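# Press in the gauge pin on the yellow-magnet post

## Task

Find the post of the checking fixture that has the yellow magnet on it, push that post's gauge pin fully in and keep it pressed for one second (letting the spring return it afterwards is fine), without disturbing the other three pins or moving the magnet.

## Robot and tools

Robot: two UR20 arms, left_arm and right_arm, each ending in a Robotiq 2F-85 two-finger gripper with a camera on the wrist (cam_left_wrist and cam_right_wrist, both 896x504). A result can bring back images from either; zoom_image takes a region [x0, y0, x1, y1] in pixels of one of those two cameras' latest picture (at most 504 by 504) and shows it closer.

Frames. The scene frame has its origin on the table top midway between the nominal bases, +z up, +x out over the table, and left_arm on the +y side (not the image's left). Calibrated bases: left_arm at (+0.060, +0.928, 0) m, right_arm at (-0.064, -0.817, 0) m, both nearly unrotated. Each arm reports end_effector_position (m), end_effector_quat_wxyz and velocities in its own base frame. The reported point lies between the closed finger pads; fingers point along the gripper's +z, and open and close along its y. Closed fingertips reach about 19 mm past that point, open ones about 6 mm. A camera block sticks out about 10 cm toward the gripper's +x.

The row. Every motion command is a row of 18 numbers in [-1, 1]: for left_arm dx, dy, dz, rx, ry, rz, gripper position, force_limit, speed, then the same nine for right_arm. Both arms always appear, even if one is idle. The six pose numbers are an offset, not a pose: they count from that arm's Hand target as it stood when the action or move began, measured along the Hand target's own axes. 1.0 equals 0.6 m or 180 degrees; rx, ry, rz form one rotation vector. Six zeros re-request the current Hand target. Gripper position: +1 fully open (85 mm), about -0.8 pads touching, -1 closes until blocked. force_limit and speed (both in [-1, 1], default +1) set grip strength and closing rate (about 20, 85, 150 mm/s at -1, 0, +1). Resend the same three gripper numbers to leave a gripper unchanged; a 0 there is a real command.

execute_actions: actions is a list of actions; each action is a list of up to 15 rows, one per 1/30 s step, the last row held to fill 15 steps. All rows in an action count from the same start pose. cameras picks which images return ([] none, omitted all). An empty actions list just reports state.

move: target is one row or a list of up to 15 rows; every row is an offset from the same starting Hand targets, not chained. The gripper travels in a straight line. speed in m/s (0.002 to 0.5, default 0.25; turns up to twice that in rad/s), one value or one per target. blend in m rounds corners in a list. stop_force in N (6 to 120, one for both arms) ends an arm's path when its wrist sensor feels that much push against the motion; zero (default true) re-zeroes moving arms first. Don't use stop_force while rotating, or when lifting away from something you press on; blocking=false cannot go with it. Paths ignore obstacles and the other arm; avoid passing near an arm's own base. The result adds a 'move:' line: done, off_target, moving, held or fault, plus limits such as paced (pose clipped) or held (a check withheld steps). Done does not prove nothing was touched.

wait: seconds 0 to 10, arms hold their last command. stop: brakes a running move. zero_wrist_force: arm = left_arm or right_arm, subtracts the present wrist reading. read_manual gives licence texts only. finished_scene: scene = 1 to 3, irreversible; end with done=true only if the pin was really held in.

Result lines: Hand target (last commanded pose after clipping; next offsets start here; the gripper often rests a bit short of it), joint positions, velocities ("within noise" when still), joint torques (include gravity, noisy), Wrist force and Wrist torque in the gripper's own axes plus a peak line, gripper object_status (0 moving, 1 blocked while opening, 2 blocked while closing, i.e. holding, 3 reached target or fully closed), position_measured in counts (3 open, 230 pads together), and Tool commands.

Control details: each step the commanded pose is clipped to within 150 mm and 16 degrees of the actual gripper; motion lags commands by roughly 0.2 s. The clearance check holds back commands bringing the arms too close, but is not a guarantee.

What to avoid: the arms are stiff, so commanding even slightly beyond a firm surface can cause a fault. About 150 N (plus or minus 25) of outside force, or a joint torque at its limit (wrist joints 98.4 N m), stops the arm for 10 s. Approach the pin slowly with a modest stop_force, press only a few millimetres past contact, hold, then back off without stop_force. Don't knock the magnet, the other pins or the fixture, never push anything off the table, avoid arm-to-arm contact, and don't leave an arm straining at an unreachable pose, since motors overheat (MOTOR HOT at 70 °C, braking stop at 85 °C).

Each tool is called after "Request:" as a command line: name --argument value for each argument, lists and objects as JSON in quotes; but a table of rows of numbers goes row by row, as --pt "numbers of a row", without its own name.

## Session

Request:
execute_actions --actions '[]'

Scene clock: 0.00 s.
left_arm: end_effector_position=(+1.6020, +0.5513, +0.3701) position_measured=3 object_status=3 end_effector_quat_wxyz=(-0.049, +0.940, +0.190, +0.279) | right_arm: end_effector_position=(+0.4481, +0.4679, +0.3319) position_measured=3 object_status=3 end_effector_quat_wxyz=(-0.272, +0.502, +0.649, +0.503)
Joint positions: left_arm=[0.193 -0.686 0.985 -2.439 -1.472 -3.319] | right_arm=[4.007 -1.969 -2.772 1.193 2.076 2.519]
Joint velocities: within noise
Joint torques (N m): no reading
Motor temperatures (°C): left_arm=[24 35 26 39 34 34] | right_arm=[28 36 36 37 34 38]
Wrist force (N): no reading
Wrist torque (N m): no reading
Wrist force, peak (N): no reading
Hand target: left_arm +1.6020, +0.5513, +0.3701; -0.049, +0.940, +0.190, +0.279 | right_arm +0.4481, +0.4679, +0.3319; -0.272, +0.502, +0.649, +0.503
Tool commands: left_gripper/position=+1.0 left_gripper/force_limit=+1.0 left_gripper/speed=+1.0 right_gripper/position=+1.0 right_gripper/force_limit=+1.0 right_gripper/speed=+1.0
camera_calibration:
cam_left_wrist: T_world_to_cam=[[0.280293, -0.958412, -0.0536799, 0.116052], [-0.933418, -0.259082, -0.248208, 1.75325], [0.223978, 0.119677, -0.967218, 0.0591769], [0, 0, 0, 1]] pos_world=[1.59073, 0.558378, 0.498636]
cam_right_wrist: T_world_to_cam=[[0.956599, -0.136766, 0.25732, -0.433429], [0.120666, -0.61786, -0.776974, 0.502416], [0.265252, 0.774302, -0.574541, -0.162497], [0, 0, 0, 1]] pos_world=[0.397096, 0.376966, 0.408533]

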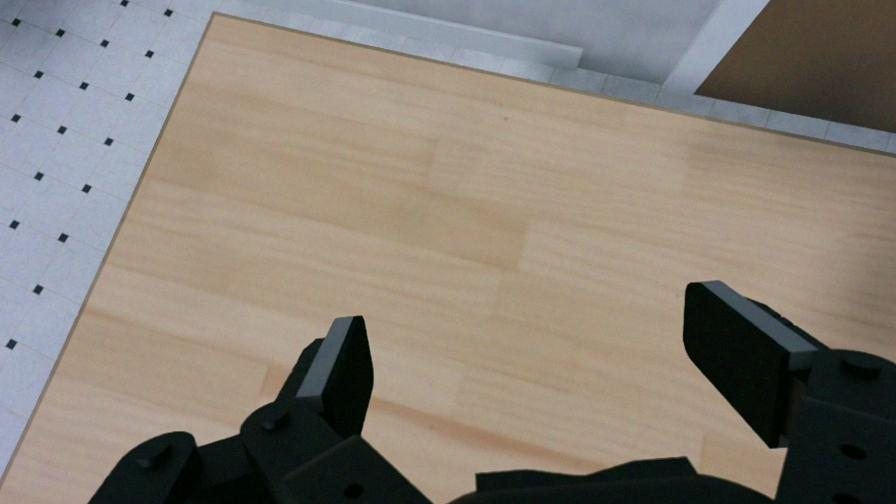

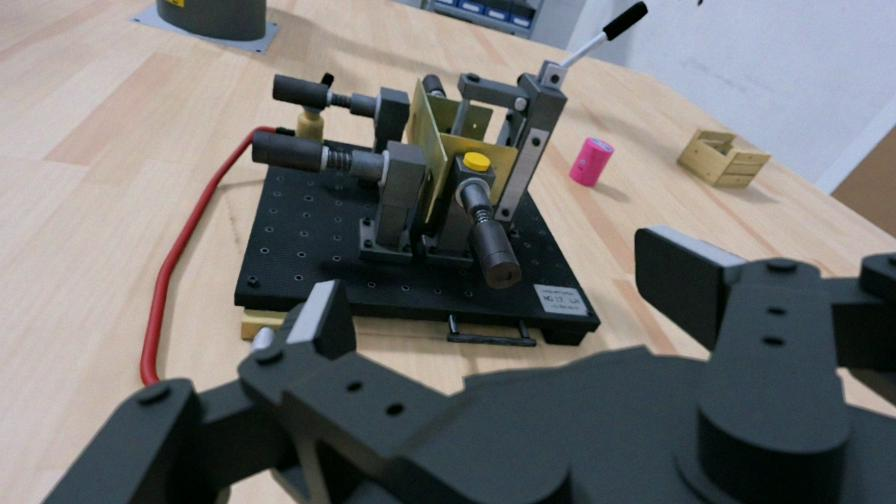

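Request:
zoom_image --camera "cam_right_wrist" --region '[340, 60, 620, 360]'

Scaled by 1.680 from the camera's 896x504 image, which has a finer 1280x720 frame.

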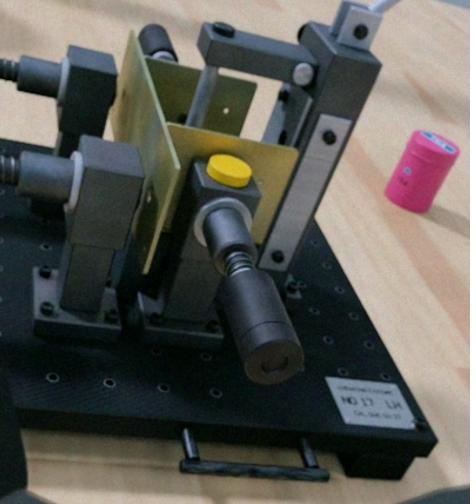

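Request:
move --target '[0,0,0,0,0,0,1,1,1,-0.299,0.096,0.1445,0.0457,0.125,0.118,-1,0,0]' --speed 0.3 --cameras '["cam_right_wrist"]'

Request:
zoom_image --camera "cam_right_wrist" --region '[270, 60, 670, 400]'

Scene clock: 2.67 s.
left_arm: end_effector_position=(+1.6020, +0.5513, +0.3701) position_measured=3 object_status=3 end_effector_quat_wxyz=(-0.049, +0.940, +0.190, +0.279) | right_arm: end_effector_position=(+0.5040, +0.4700, +0.2604) position_measured=232 object_status=3 end_effector_quat_wxyz=(-0.375, +0.503, +0.601, +0.496)
Joint positions: left_arm=[0.193 -0.686 0.985 -2.439 -1.472 -3.319] | right_arm=[3.832 -2.257 -2.637 1.419 2.374 2.671]
Joint velocities: within noise
Joint torques (N m): left_arm=[0.64 -278.74 -105.42 -11.47 1.4 -0.68] | right_arm=[23.21 149.89 -21 1.82 -3.43 -7.42]
Motor temperatures (°C): left_arm=[24 35 26 39 34 34] | right_arm=[28 36 36 37 34 38]
Wrist force (N): left_arm=[0.0 0.0 0.1] | right_arm=[-0.3 0.4 -1.2]
Wrist torque (N m): left_arm=[0.00 0.00 0.00] | right_arm=[-0.04 0.27 -0.30]
Wrist force, peak (N): left_arm=[0.4 -0.4 -0.3] | right_arm=[-15.1 11.3 1.3]
Hand target: left_arm +1.6020, +0.5513, +0.3701; -0.049, +0.940, +0.190, +0.279 | right_arm +0.5040, +0.4700, +0.2604; -0.375, +0.503, +0.601, +0.496 (not the last commanded pose)
Off the commanded pose: left_arm 0.000 m, 0 deg | right_arm 0.117 m, 19 deg.
move: held (right_arm; a check stopped the path); limits=held
pose unreachable (right arm): on one or more control steps of this call, first in action 0 (counted from 0), this arm could not follow its commanded pose, so it was not sent that pose on those steps. It may still have moved: this result reports where it is.
cause: moving toward the commanded pose would bring two parts of the arm too close to each other (its gripper and another part of the arm, with joints 4 (wrist 1) to 6 (wrist 3) between them).
camera_calibration:
cam_right_wrist: T_world_to_cam=[[0.991745, -0.103355, 0.0758911, -0.454335], [0.01477, -0.495838, -0.868289, 0.461212], [0.127372, 0.862243, -0.490218, -0.213829], [0, 0, 0, 1]] pos_world=[0.471008, 0.366102, 0.330123]
Images, in order (width x height): cam_right_wrist 896x504.

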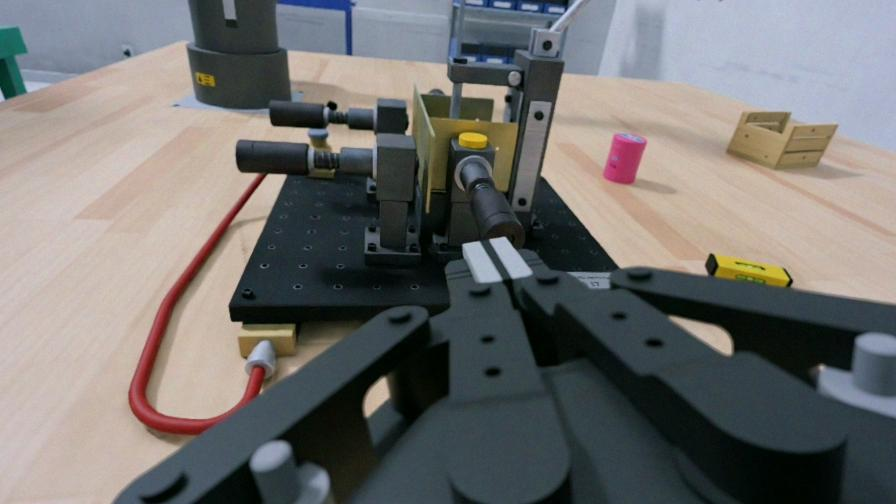

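Scaled by 1.260 from the camera's 896x504 image, which has a finer 1280x720 frame.

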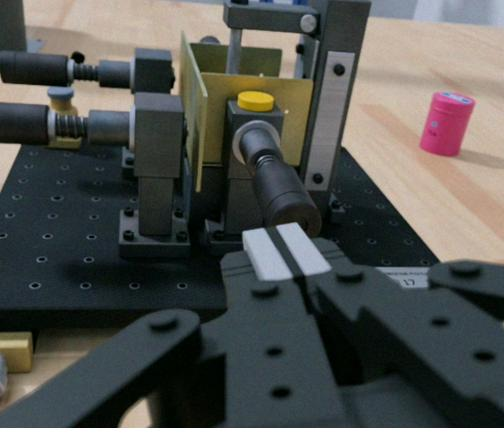

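Request:
move --target '[0,0,0,0,0,0,1,1,1,-0.0967,0.064,0.2457,0,0,0,-1,0,0]' --cameras '["cam_right_wrist"]'

Request:
zoom_image --camera "cam_right_wrist" --region '[320, 60, 640, 340]'

Scene clock: 4.67 s.
left_arm: end_effector_position=(+1.6020, +0.5513, +0.3701) position_measured=3 object_status=3 end_effector_quat_wxyz=(-0.049, +0.940, +0.190, +0.279) | right_arm: end_effector_position=(+0.5608, +0.5999, +0.1803) position_measured=232 object_status=3 end_effector_quat_wxyz=(-0.375, +0.503, +0.601, +0.496)
Joint positions: left_arm=[0.193 -0.686 0.985 -2.439 -1.472 -3.319] | right_arm=[3.942 -2.387 -2.464 1.408 2.27 2.718]
Joint velocities: within noise
Joint torques (N m): left_arm=[1.65 -281.28 -109.42 -10.51 2.47 0.87] | right_arm=[18.85 134.89 15.43 1.61 -2.97 6.3]
Motor temperatures (°C): left_arm=[24 35 26 39 34 34] | right_arm=[28 36 36 37 34 38]
Wrist force (N): left_arm=[0.2 0.0 -0.1] | right_arm=[-0.9 -0.2 -1.0]
Wrist torque (N m): left_arm=[-0.01 -0.04 -0.01] | right_arm=[-0.11 0.35 -0.23]
Wrist force, peak (N): left_arm=[-0.3 -0.1 -0.3] | right_arm=[0.9 -0.2 -3.9]
Hand target: left_arm +1.6020, +0.5513, +0.3701; -0.049, +0.940, +0.190, +0.279 | right_arm +0.5608, +0.6001, +0.1802; -0.375, +0.503, +0.601, +0.496
Off the commanded pose: left_arm 0.000 m, 0 deg | right_arm 0.000 m, 0 deg.
move: done
camera_calibration:
cam_right_wrist: T_world_to_cam=[[0.991742, -0.103365, 0.0759169, -0.491165], [0.0147823, -0.495874, -0.868268, 0.455246], [0.127394, 0.862221, -0.490251, -0.37232], [0, 0, 0, 1]] pos_world=[0.52781, 0.495998, 0.250033]
Images, in order (width x height): cam_right_wrist 896x504.

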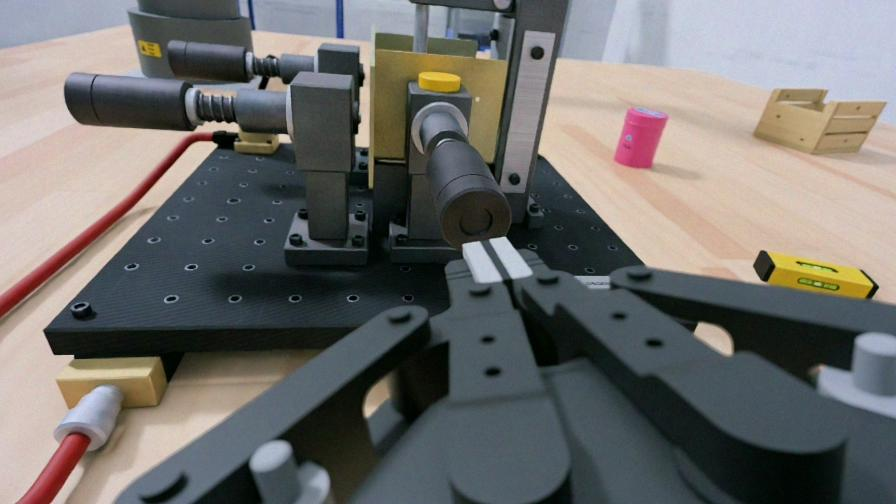

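Scaled by 1.575 from the camera's 896x504 image, which has a finer 1280x720 frame.

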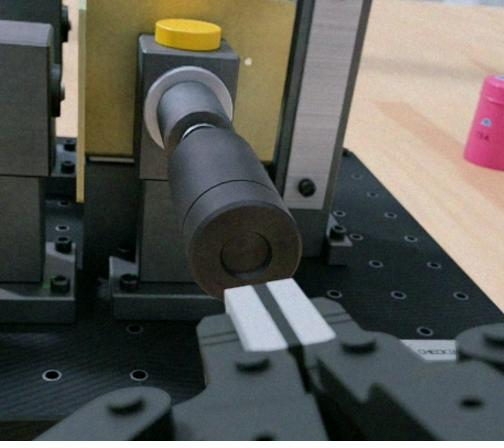

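Request:
move --target '[0,0,0,0,0,0,1,1,1,-0.0423,0.0172,0.156,0,0,0,-1,0,0]' --speed 0.15 --cameras '["cam_right_wrist"]'

Request:
zoom_image --camera "cam_right_wrist" --region '[320, 60, 640, 340]'

Scene clock: 6.53 s.
left_arm: end_effector_position=(+1.6020, +0.5513, +0.3701) position_measured=3 object_status=3 end_effector_quat_wxyz=(-0.049, +0.940, +0.190, +0.279) | right_arm: end_effector_position=(+0.5807, +0.6850, +0.1371) position_measured=232 object_status=3 end_effector_quat_wxyz=(-0.375, +0.503, +0.601, +0.496)
Joint positions: left_arm=[0.193 -0.686 0.985 -2.439 -1.472 -3.319] | right_arm=[4.012 -2.45 -2.361 1.383 2.203 2.743]
Joint velocities: within noise
Joint torques (N m): left_arm=[7.48 -281.38 -108.48 -11.15 2.54 0.24] | right_arm=[31.01 170.42 17.04 6.56 -0.84 5.71]
Motor temperatures (°C): left_arm=[24 35 26 39 34 34] | right_arm=[28 36 36 37 34 38]
Wrist force (N): left_arm=[0.2 0.0 0.0] | right_arm=[-19.6 -1.1 -4.9]
Wrist torque (N m): left_arm=[0.01 -0.03 0.00] | right_arm=[-0.19 0.30 -0.17]
Wrist force, peak (N): left_arm=[0.5 -0.2 -0.2] | right_arm=[-22.8 -1.0 -4.8]
Hand target: left_arm +1.6020, +0.5513, +0.3701; -0.049, +0.940, +0.190, +0.279 | right_arm +0.5808, +0.6852, +0.1371; -0.375, +0.503, +0.601, +0.496
Off the commanded pose: left_arm 0.000 m, 0 deg | right_arm 0.000 m, 0 deg.
move: done
camera_calibration:
cam_right_wrist: T_world_to_cam=[[0.991744, -0.10337, 0.0758817, -0.498887], [0.0147419, -0.495921, -0.868242, 0.459745], [0.127382, 0.862193, -0.490303, -0.469365], [0, 0, 0, 1]] pos_world=[0.547779, 0.58111, 0.206895]
Images, in order (width x height): cam_right_wrist 896x504.

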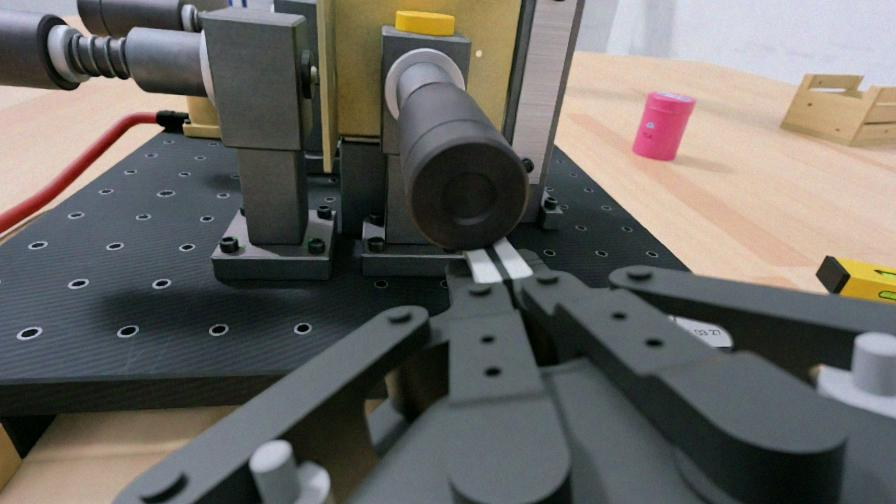

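Scaled by 1.575 from the camera's 896x504 image, which has a finer 1280x720 frame.

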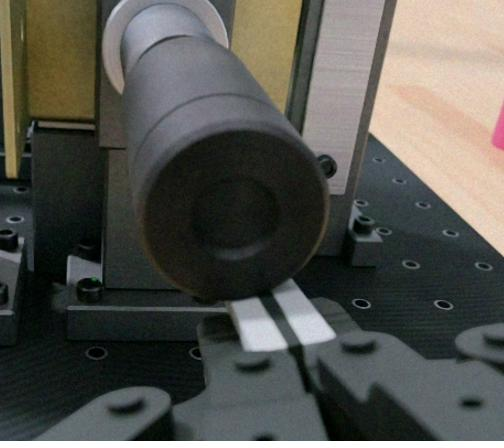

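Request:
move --pt "0 0 0 0 0 0 1 1 1 -0.0228 0.0033 -0.0632 0 0 0 -1 0 0" --pt "0 0 0 0 0 0 1 1 1 0.0183 -0.0013 -0.0643 0 0 0 -1 0 0" --speed 0.15 --cameras '["cam_right_wrist"]'

Request:
zoom_image --camera "cam_right_wrist" --region '[320, 60, 640, 340]'

Scene clock: 8.17 s.
left_arm: end_effector_position=(+1.6020, +0.5513, +0.3701) position_measured=3 object_status=3 end_effector_quat_wxyz=(-0.049, +0.940, +0.190, +0.279) | right_arm: end_effector_position=(+0.5759, +0.6502, +0.1560) position_measured=232 object_status=3 end_effector_quat_wxyz=(-0.375, +0.503, +0.601, +0.496)
Joint positions: left_arm=[0.193 -0.686 0.985 -2.439 -1.472 -3.319] | right_arm=[3.981 -2.422 -2.4 1.389 2.232 2.732]
Joint velocities: within noise
Joint torques (N m): left_arm=[5.34 -284.16 -110.55 -10.41 2.99 1.77] | right_arm=[23.99 181.44 -19.14 1.19 -4.19 5.95]
Motor temperatures (°C): left_arm=[24 35 26 39 34 34] | right_arm=[28 36 36 37 34 38]
Wrist force (N): left_arm=[-0.1 -0.2 0.0] | right_arm=[-0.3 -1.5 0.2]
Wrist torque (N m): left_arm=[-0.04 0.02 0.00] | right_arm=[-0.31 0.33 -0.10]
Wrist force, peak (N): left_arm=[0.1 0.5 -0.3] | right_arm=[-20.2 -2.0 -5.4]
Hand target: left_arm +1.6020, +0.5513, +0.3701; -0.049, +0.940, +0.190, +0.279 | right_arm +0.5759, +0.6503, +0.1561; -0.375, +0.503, +0.601, +0.496
Off the commanded pose: left_arm 0.000 m, 0 deg | right_arm 0.000 m, 0 deg.
move: done
camera_calibration:
cam_right_wrist: T_world_to_cam=[[0.991741, -0.103376, 0.0759165, -0.499115], [0.0147777, -0.495866, -0.868273, 0.458867], [0.127403, 0.862224, -0.490243, -0.429555], [0, 0, 0, 1]] pos_world=[0.542939, 0.546313, 0.225727]
Images, in order (width x height): cam_right_wrist 896x504.

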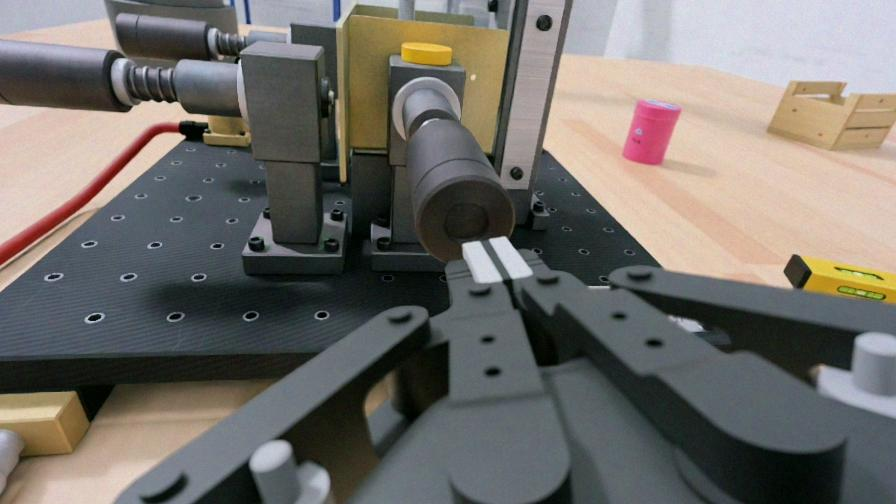

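Scaled by 1.575 from the camera's 896x504 image, which has a finer 1280x720 frame.

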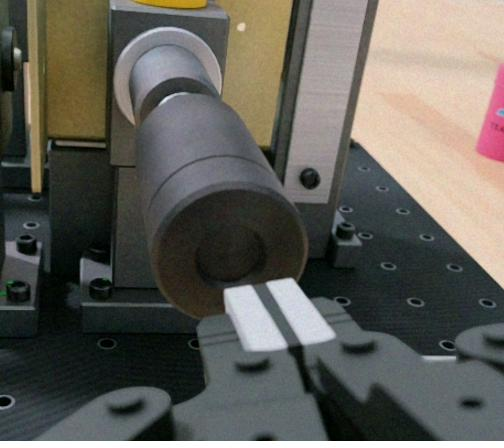

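Request:
move --target '[0,0,0,0,0,0,1,1,1,0.0315,-0.0138,0.1038,0,0,0,-1,0,0]' --speed 0.025 --stop_force 50 --cameras '["cam_right_wrist"]'

Request:
zoom_image --camera "cam_right_wrist" --region '[320, 0, 640, 280]'

Scene clock: 10.27 s.
left_arm: end_effector_position=(+1.6020, +0.5513, +0.3701) position_measured=3 object_status=3 end_effector_quat_wxyz=(-0.049, +0.940, +0.190, +0.279) | right_arm: end_effector_position=(+0.5708, +0.6794, +0.1572) position_measured=232 object_status=3 end_effector_quat_wxyz=(-0.375, +0.502, +0.601, +0.496)
Joint positions: left_arm=[0.193 -0.686 0.985 -2.439 -1.472 -3.319] | right_arm=[4.017 -2.419 -2.383 1.376 2.199 2.745]
Joint velocities: within noise
Joint torques (N m): left_arm=[7.39 -283.83 -112.4 -10.64 3.19 1.15] | right_arm=[12.12 162.94 6.97 7.2 -0.21 -0.06]
Motor temperatures (°C): left_arm=[24 35 26 39 34 34] | right_arm=[28 36 36 37 34 38]
Wrist force (N): left_arm=[0.1 -0.4 0.0] | right_arm=[-2.9 -0.2 -10.7]
Wrist torque (N m): left_arm=[-0.07 -0.01 0.00] | right_arm=[-0.23 0.43 -0.08]
Wrist force, peak (N): left_arm=[0.2 -0.2 -0.4] | right_arm=[-33.6 6.3 -145.9]
Hand target: left_arm +1.6020, +0.5513, +0.3701; -0.049, +0.940, +0.190, +0.279 | right_arm +0.5708, +0.6794, +0.1572; -0.375, +0.502, +0.601, +0.496 (not the last commanded pose)
Tool commands: left_gripper/position=+1.0 left_gripper/force_limit=+1.0 left_gripper/speed=+1.0 right_gripper/position=-1.0 right_gripper/force_limit=+0.003922 right_gripper/speed=+0.003922
Off the commanded pose: left_arm 0.000 m, 0 deg | right_arm 0.036 m, 0 deg.
FORCE FAULT: contact force on the right arm reached its limit, and that arm stopped. The contact can be on any part of that arm, not only on its tool. That arm's remaining commands of this call were not run. That arm is still stopped at the end of this call. That arm stays stopped for about 10 more seconds. Until then a move that you send moves the other arm only, and its call returns only when the move has ended. Once the stop has ended, the next robot result says so. If the stop ends while you think or write, that arm runs what you send next, counted from a new Hand target: where the arm stands when the stop ends. While its stop runs, that arm takes no new command, but its gripper still runs the gripper command that each later call begins with. Until it ends, the stop uses up actions while you think or wait. An arm that is not stopped still takes commands.
move: fault (right_arm)
camera_calibration:
cam_right_wrist: T_world_to_cam=[[0.991879, -0.101907, 0.076102, -0.492247], [0.0157168, -0.495552, -0.868436, 0.473733], [0.126213, 0.862579, -0.489926, -0.453023], [0, 0, 0, 1]] pos_world=[0.537981, 0.575364, 0.22692]
Images, in order (width x height): cam_right_wrist 896x504.

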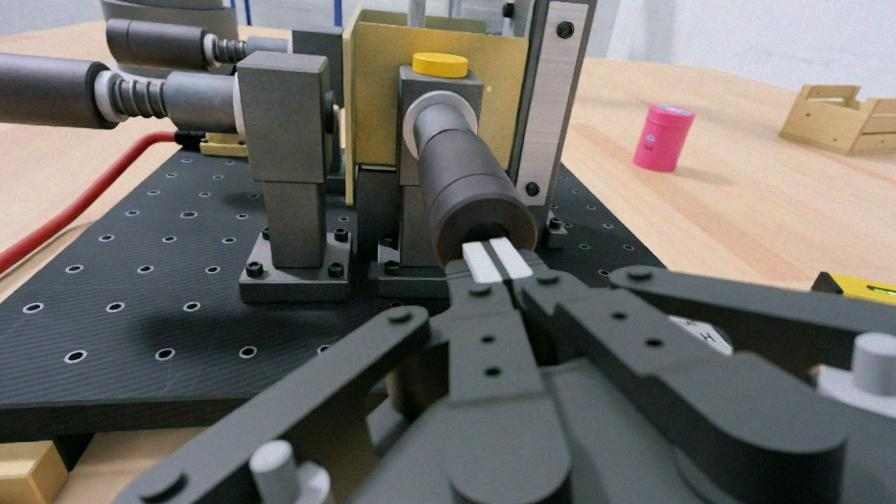

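Scaled by 1.575 from the camera's 896x504 image, which has a finer 1280x720 frame.

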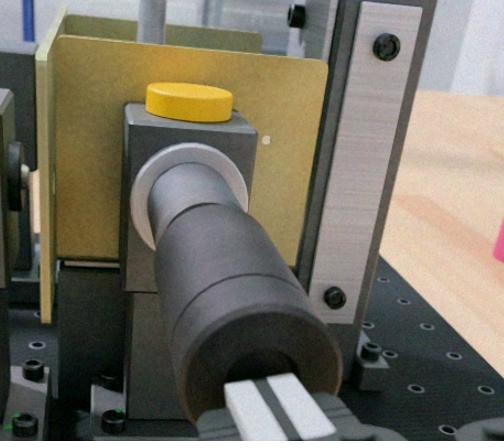

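Request:
wait --seconds 10 --cameras '["cam_right_wrist"]'

Request:
zoom_image --camera "cam_right_wrist" --region '[320, 0, 640, 280]'

Scene clock: 20.43 s.
left_arm: end_effector_position=(+1.6020, +0.5513, +0.3701) position_measured=3 object_status=3 end_effector_quat_wxyz=(-0.049, +0.940, +0.190, +0.279) | right_arm: end_effector_position=(+0.5708, +0.6794, +0.1572) position_measured=232 object_status=3 end_effector_quat_wxyz=(-0.375, +0.502, +0.601, +0.496)
Joint positions: left_arm=[0.193 -0.686 0.985 -2.439 -1.472 -3.319] | right_arm=[4.017 -2.419 -2.383 1.376 2.199 2.745]
Joint velocities: within noise
Joint torques (N m): left_arm=[11.58 -285.97 -119.57 -10.77 5.02 3.34] | right_arm=[9.97 167.02 7.38 6.73 0.82 0.02]
Motor temperatures (°C): left_arm=[24 35 26 39 34 34] | right_arm=[28 35 36 37 34 38]
Wrist force (N): left_arm=[-0.1 -0.2 -0.2] | right_arm=[-3.3 -0.8 -10.4]
Wrist torque (N m): left_arm=[-0.03 0.03 -0.01] | right_arm=[-0.35 0.50 -0.07]
Wrist force, peak (N): left_arm=[0.4 -0.2 -0.3] | right_arm=[-3.2 -0.7 -10.6]
Hand target: left_arm +1.6020, +0.5513, +0.3701; -0.049, +0.940, +0.190, +0.279 | right_arm +0.5708, +0.6794, +0.1572; -0.375, +0.502, +0.601, +0.496 (not the last commanded pose)
Tool commands: left_gripper/position=+1.0 left_gripper/force_limit=+1.0 left_gripper/speed=+1.0 right_gripper/position=-1.0 right_gripper/force_limit=+0.003922 right_gripper/speed=+0.003922
Off the commanded pose: left_arm 0.000 m, 0 deg | right_arm 0.036 m, 0 deg.
FORCE FAULT, CONTINUED: the right arm's stop, for the force fault that an earlier result reported, is over. The rest of the stop counts as 20 of the actions that you can send in this scene. During its stop the right arm's controller moved it back a little. That arm's target is now where it stood when the stop ended, not its last command. That arm accepts commands again.
wait: 10.00 s; at rest from the start
camera_calibration:
cam_right_wrist: T_world_to_cam=[[0.991879, -0.101907, 0.076102, -0.492247], [0.0157169, -0.495552, -0.868436, 0.473733], [0.126213, 0.862579, -0.489926, -0.453023], [0, 0, 0, 1]] pos_world=[0.537981, 0.575364, 0.22692]
Images, in order (width x height): cam_right_wrist 896x504.

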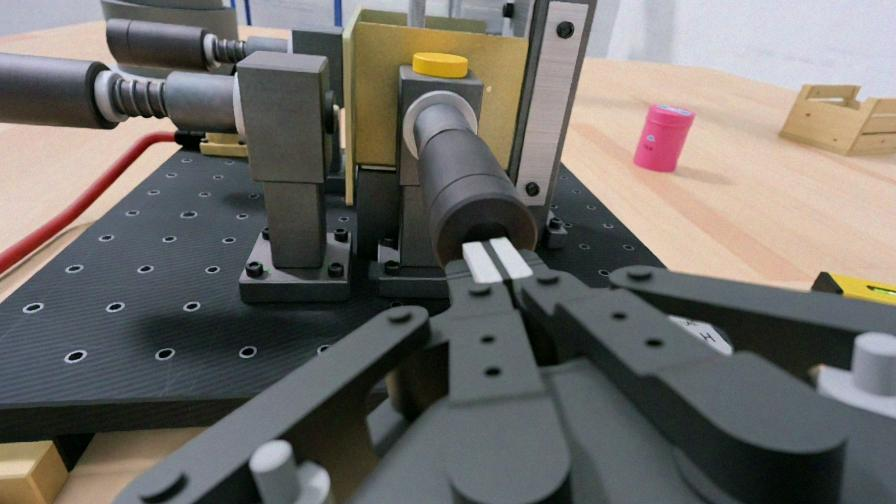

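Scaled by 1.575 from the camera's 896x504 image, which has a finer 1280x720 frame.

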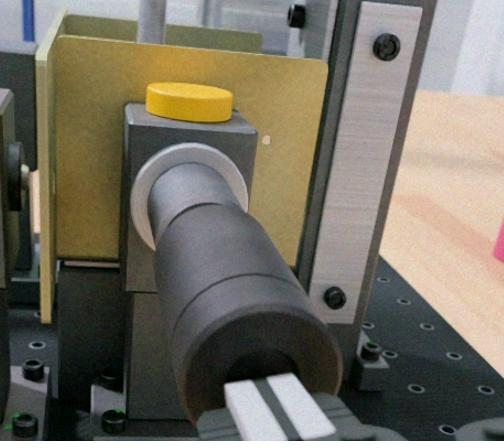

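Request:
move --target '[0,0,0,0,0,0,1,1,1,0.0028,-0.0012,0.0095,0,0,0,-1,0,0]' --speed 0.003 --stop_force 22 --cameras '["cam_right_wrist"]'

Request:
wait --seconds 1.5 --cameras '["cam_right_wrist"]'

Request:
zoom_image --camera "cam_right_wrist" --region '[380, 60, 580, 260]'

Scene clock: 22.10 s.
left_arm: end_effector_position=(+1.6020, +0.5513, +0.3701) position_measured=3 object_status=3 end_effector_quat_wxyz=(-0.049, +0.940, +0.190, +0.279) | right_arm: end_effector_position=(+0.5706, +0.6810, +0.1572) position_measured=232 object_status=3 end_effector_quat_wxyz=(-0.375, +0.502, +0.601, +0.496)
Joint positions: left_arm=[0.193 -0.686 0.985 -2.439 -1.472 -3.319] | right_arm=[4.019 -2.419 -2.382 1.375 2.197 2.746]
Joint velocities: within noise
Joint torques (N m): left_arm=[11.55 -291.76 -117.17 -10.63 4.59 1.81] | right_arm=[10.63 176.04 20.17 3.18 8.79 1.58]
Motor temperatures (°C): left_arm=[24 35 26 38 34 34] | right_arm=[28 35 36 37 34 38]
Wrist force (N): left_arm=[0.3 0.1 0.0] | right_arm=[-12.7 2.2 -42.3]
Wrist torque (N m): left_arm=[0.02 -0.05 -0.01] | right_arm=[-0.36 0.57 -0.06]
Wrist force, peak (N): left_arm=[-0.1 -0.6 0.1] | right_arm=[-12.8 3.0 -43.2]
Hand target: left_arm +1.6020, +0.5513, +0.3701; -0.049, +0.940, +0.190, +0.279 | right_arm +0.5706, +0.6810, +0.1572; -0.375, +0.502, +0.601, +0.496 (not the last commanded pose)
Off the commanded pose: left_arm 0.000 m, 0 deg | right_arm 0.004 m, 0 deg.
move: contact (right_arm)
camera_calibration:
cam_right_wrist: T_world_to_cam=[[0.991876, -0.101972, 0.0760546, -0.491818], [0.0156366, -0.495598, -0.868411, 0.474634], [0.126246, 0.862545, -0.489977, -0.454403], [0, 0, 0, 1]] pos_world=[0.537767, 0.577019, 0.226935]
Images, in order (width x height): cam_right_wrist 896x504.

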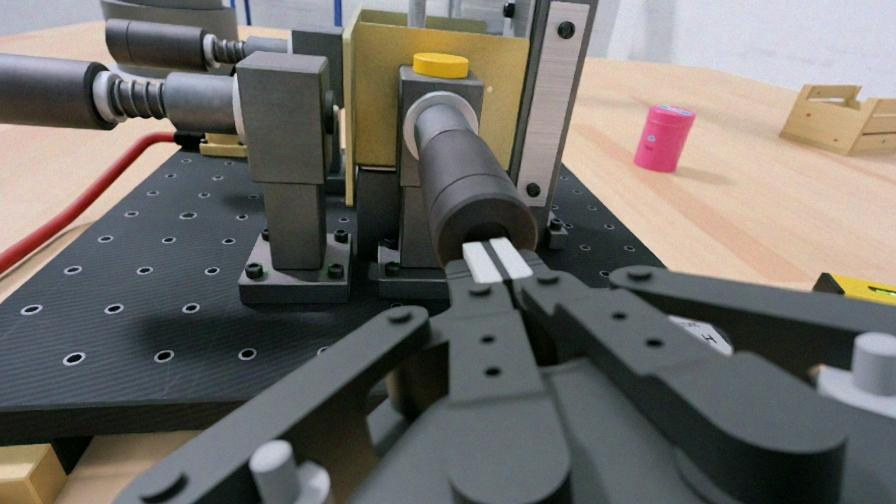

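Scene clock: 23.60 s.
left_arm: end_effector_position=(+1.6020, +0.5513, +0.3701) position_measured=3 object_status=3 end_effector_quat_wxyz=(-0.049, +0.940, +0.190, +0.279) | right_arm: end_effector_position=(+0.5706, +0.6810, +0.1572) position_measured=232 object_status=3 end_effector_quat_wxyz=(-0.375, +0.502, +0.601, +0.496)
Joint positions: left_arm=[0.193 -0.686 0.985 -2.439 -1.472 -3.319] | right_arm=[4.019 -2.419 -2.382 1.375 2.197 2.746]
Joint velocities: within noise
Joint torques (N m): left_arm=[10.4 -288.44 -119 -10.63 5.6 2.23] | right_arm=[8.2 157.39 5.7 8.15 7.51 -5.61]
Motor temperatures (°C): left_arm=[24 35 26 38 34 34] | right_arm=[28 35 36 37 34 38]
Wrist force (N): left_arm=[0.0 -0.2 0.0] | right_arm=[-10.7 2.3 -35.0]
Wrist torque (N m): left_arm=[-0.04 0.00 -0.01] | right_arm=[-0.33 0.48 -0.06]
Wrist force, peak (N): left_arm=[0.1 -0.4 -0.1] | right_arm=[-12.0 2.1 -41.7]
Hand target: left_arm +1.6020, +0.5513, +0.3701; -0.049, +0.940, +0.190, +0.279 | right_arm +0.5706, +0.6810, +0.1572; -0.375, +0.502, +0.601, +0.496 (not the last commanded pose)
Tool commands: left_gripper/position=+1.0 left_gripper/force_limit=+1.0 left_gripper/speed=+1.0 right_gripper/position=-1.0 right_gripper/force_limit=+0.0 right_gripper/speed=+0.0
Off the commanded pose: left_arm 0.000 m, 0 deg | right_arm 0.004 m, 0 deg.
wait: 1.50 s; at rest by 0.17 s
camera_calibration:
cam_right_wrist: T_world_to_cam=[[0.991877, -0.10194, 0.0760752, -0.491847], [0.0156712, -0.495593, -0.868414, 0.474587], [0.126229, 0.862552, -0.489969, -0.454359], [0, 0, 0, 1]] pos_world=[0.537768, 0.576971, 0.226934]
Images, in order (width x height): cam_right_wrist 896x504.

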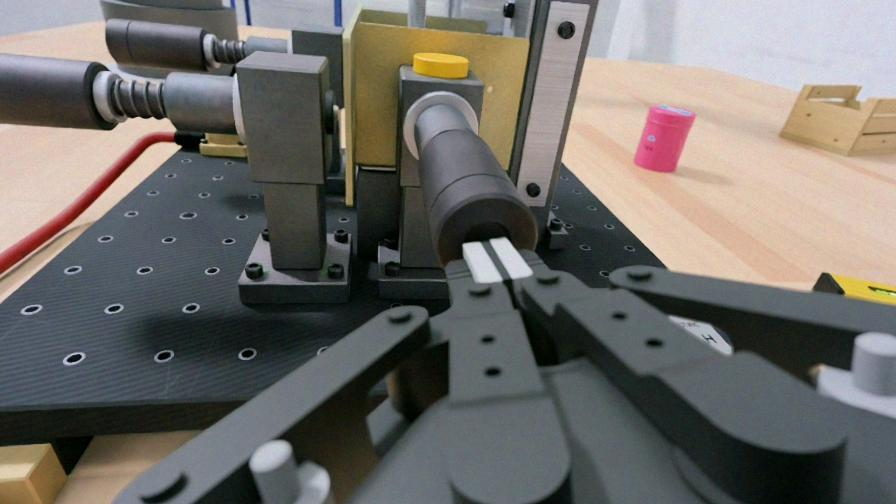

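Scaled by 2.520 from the camera's 896x504 image, which has a finer 1280x720 frame.

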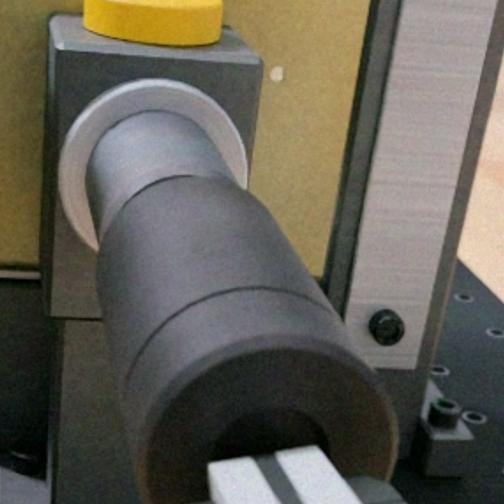

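Request:
finished_scene --scene 2 --done true

The scene is finished: the task was done.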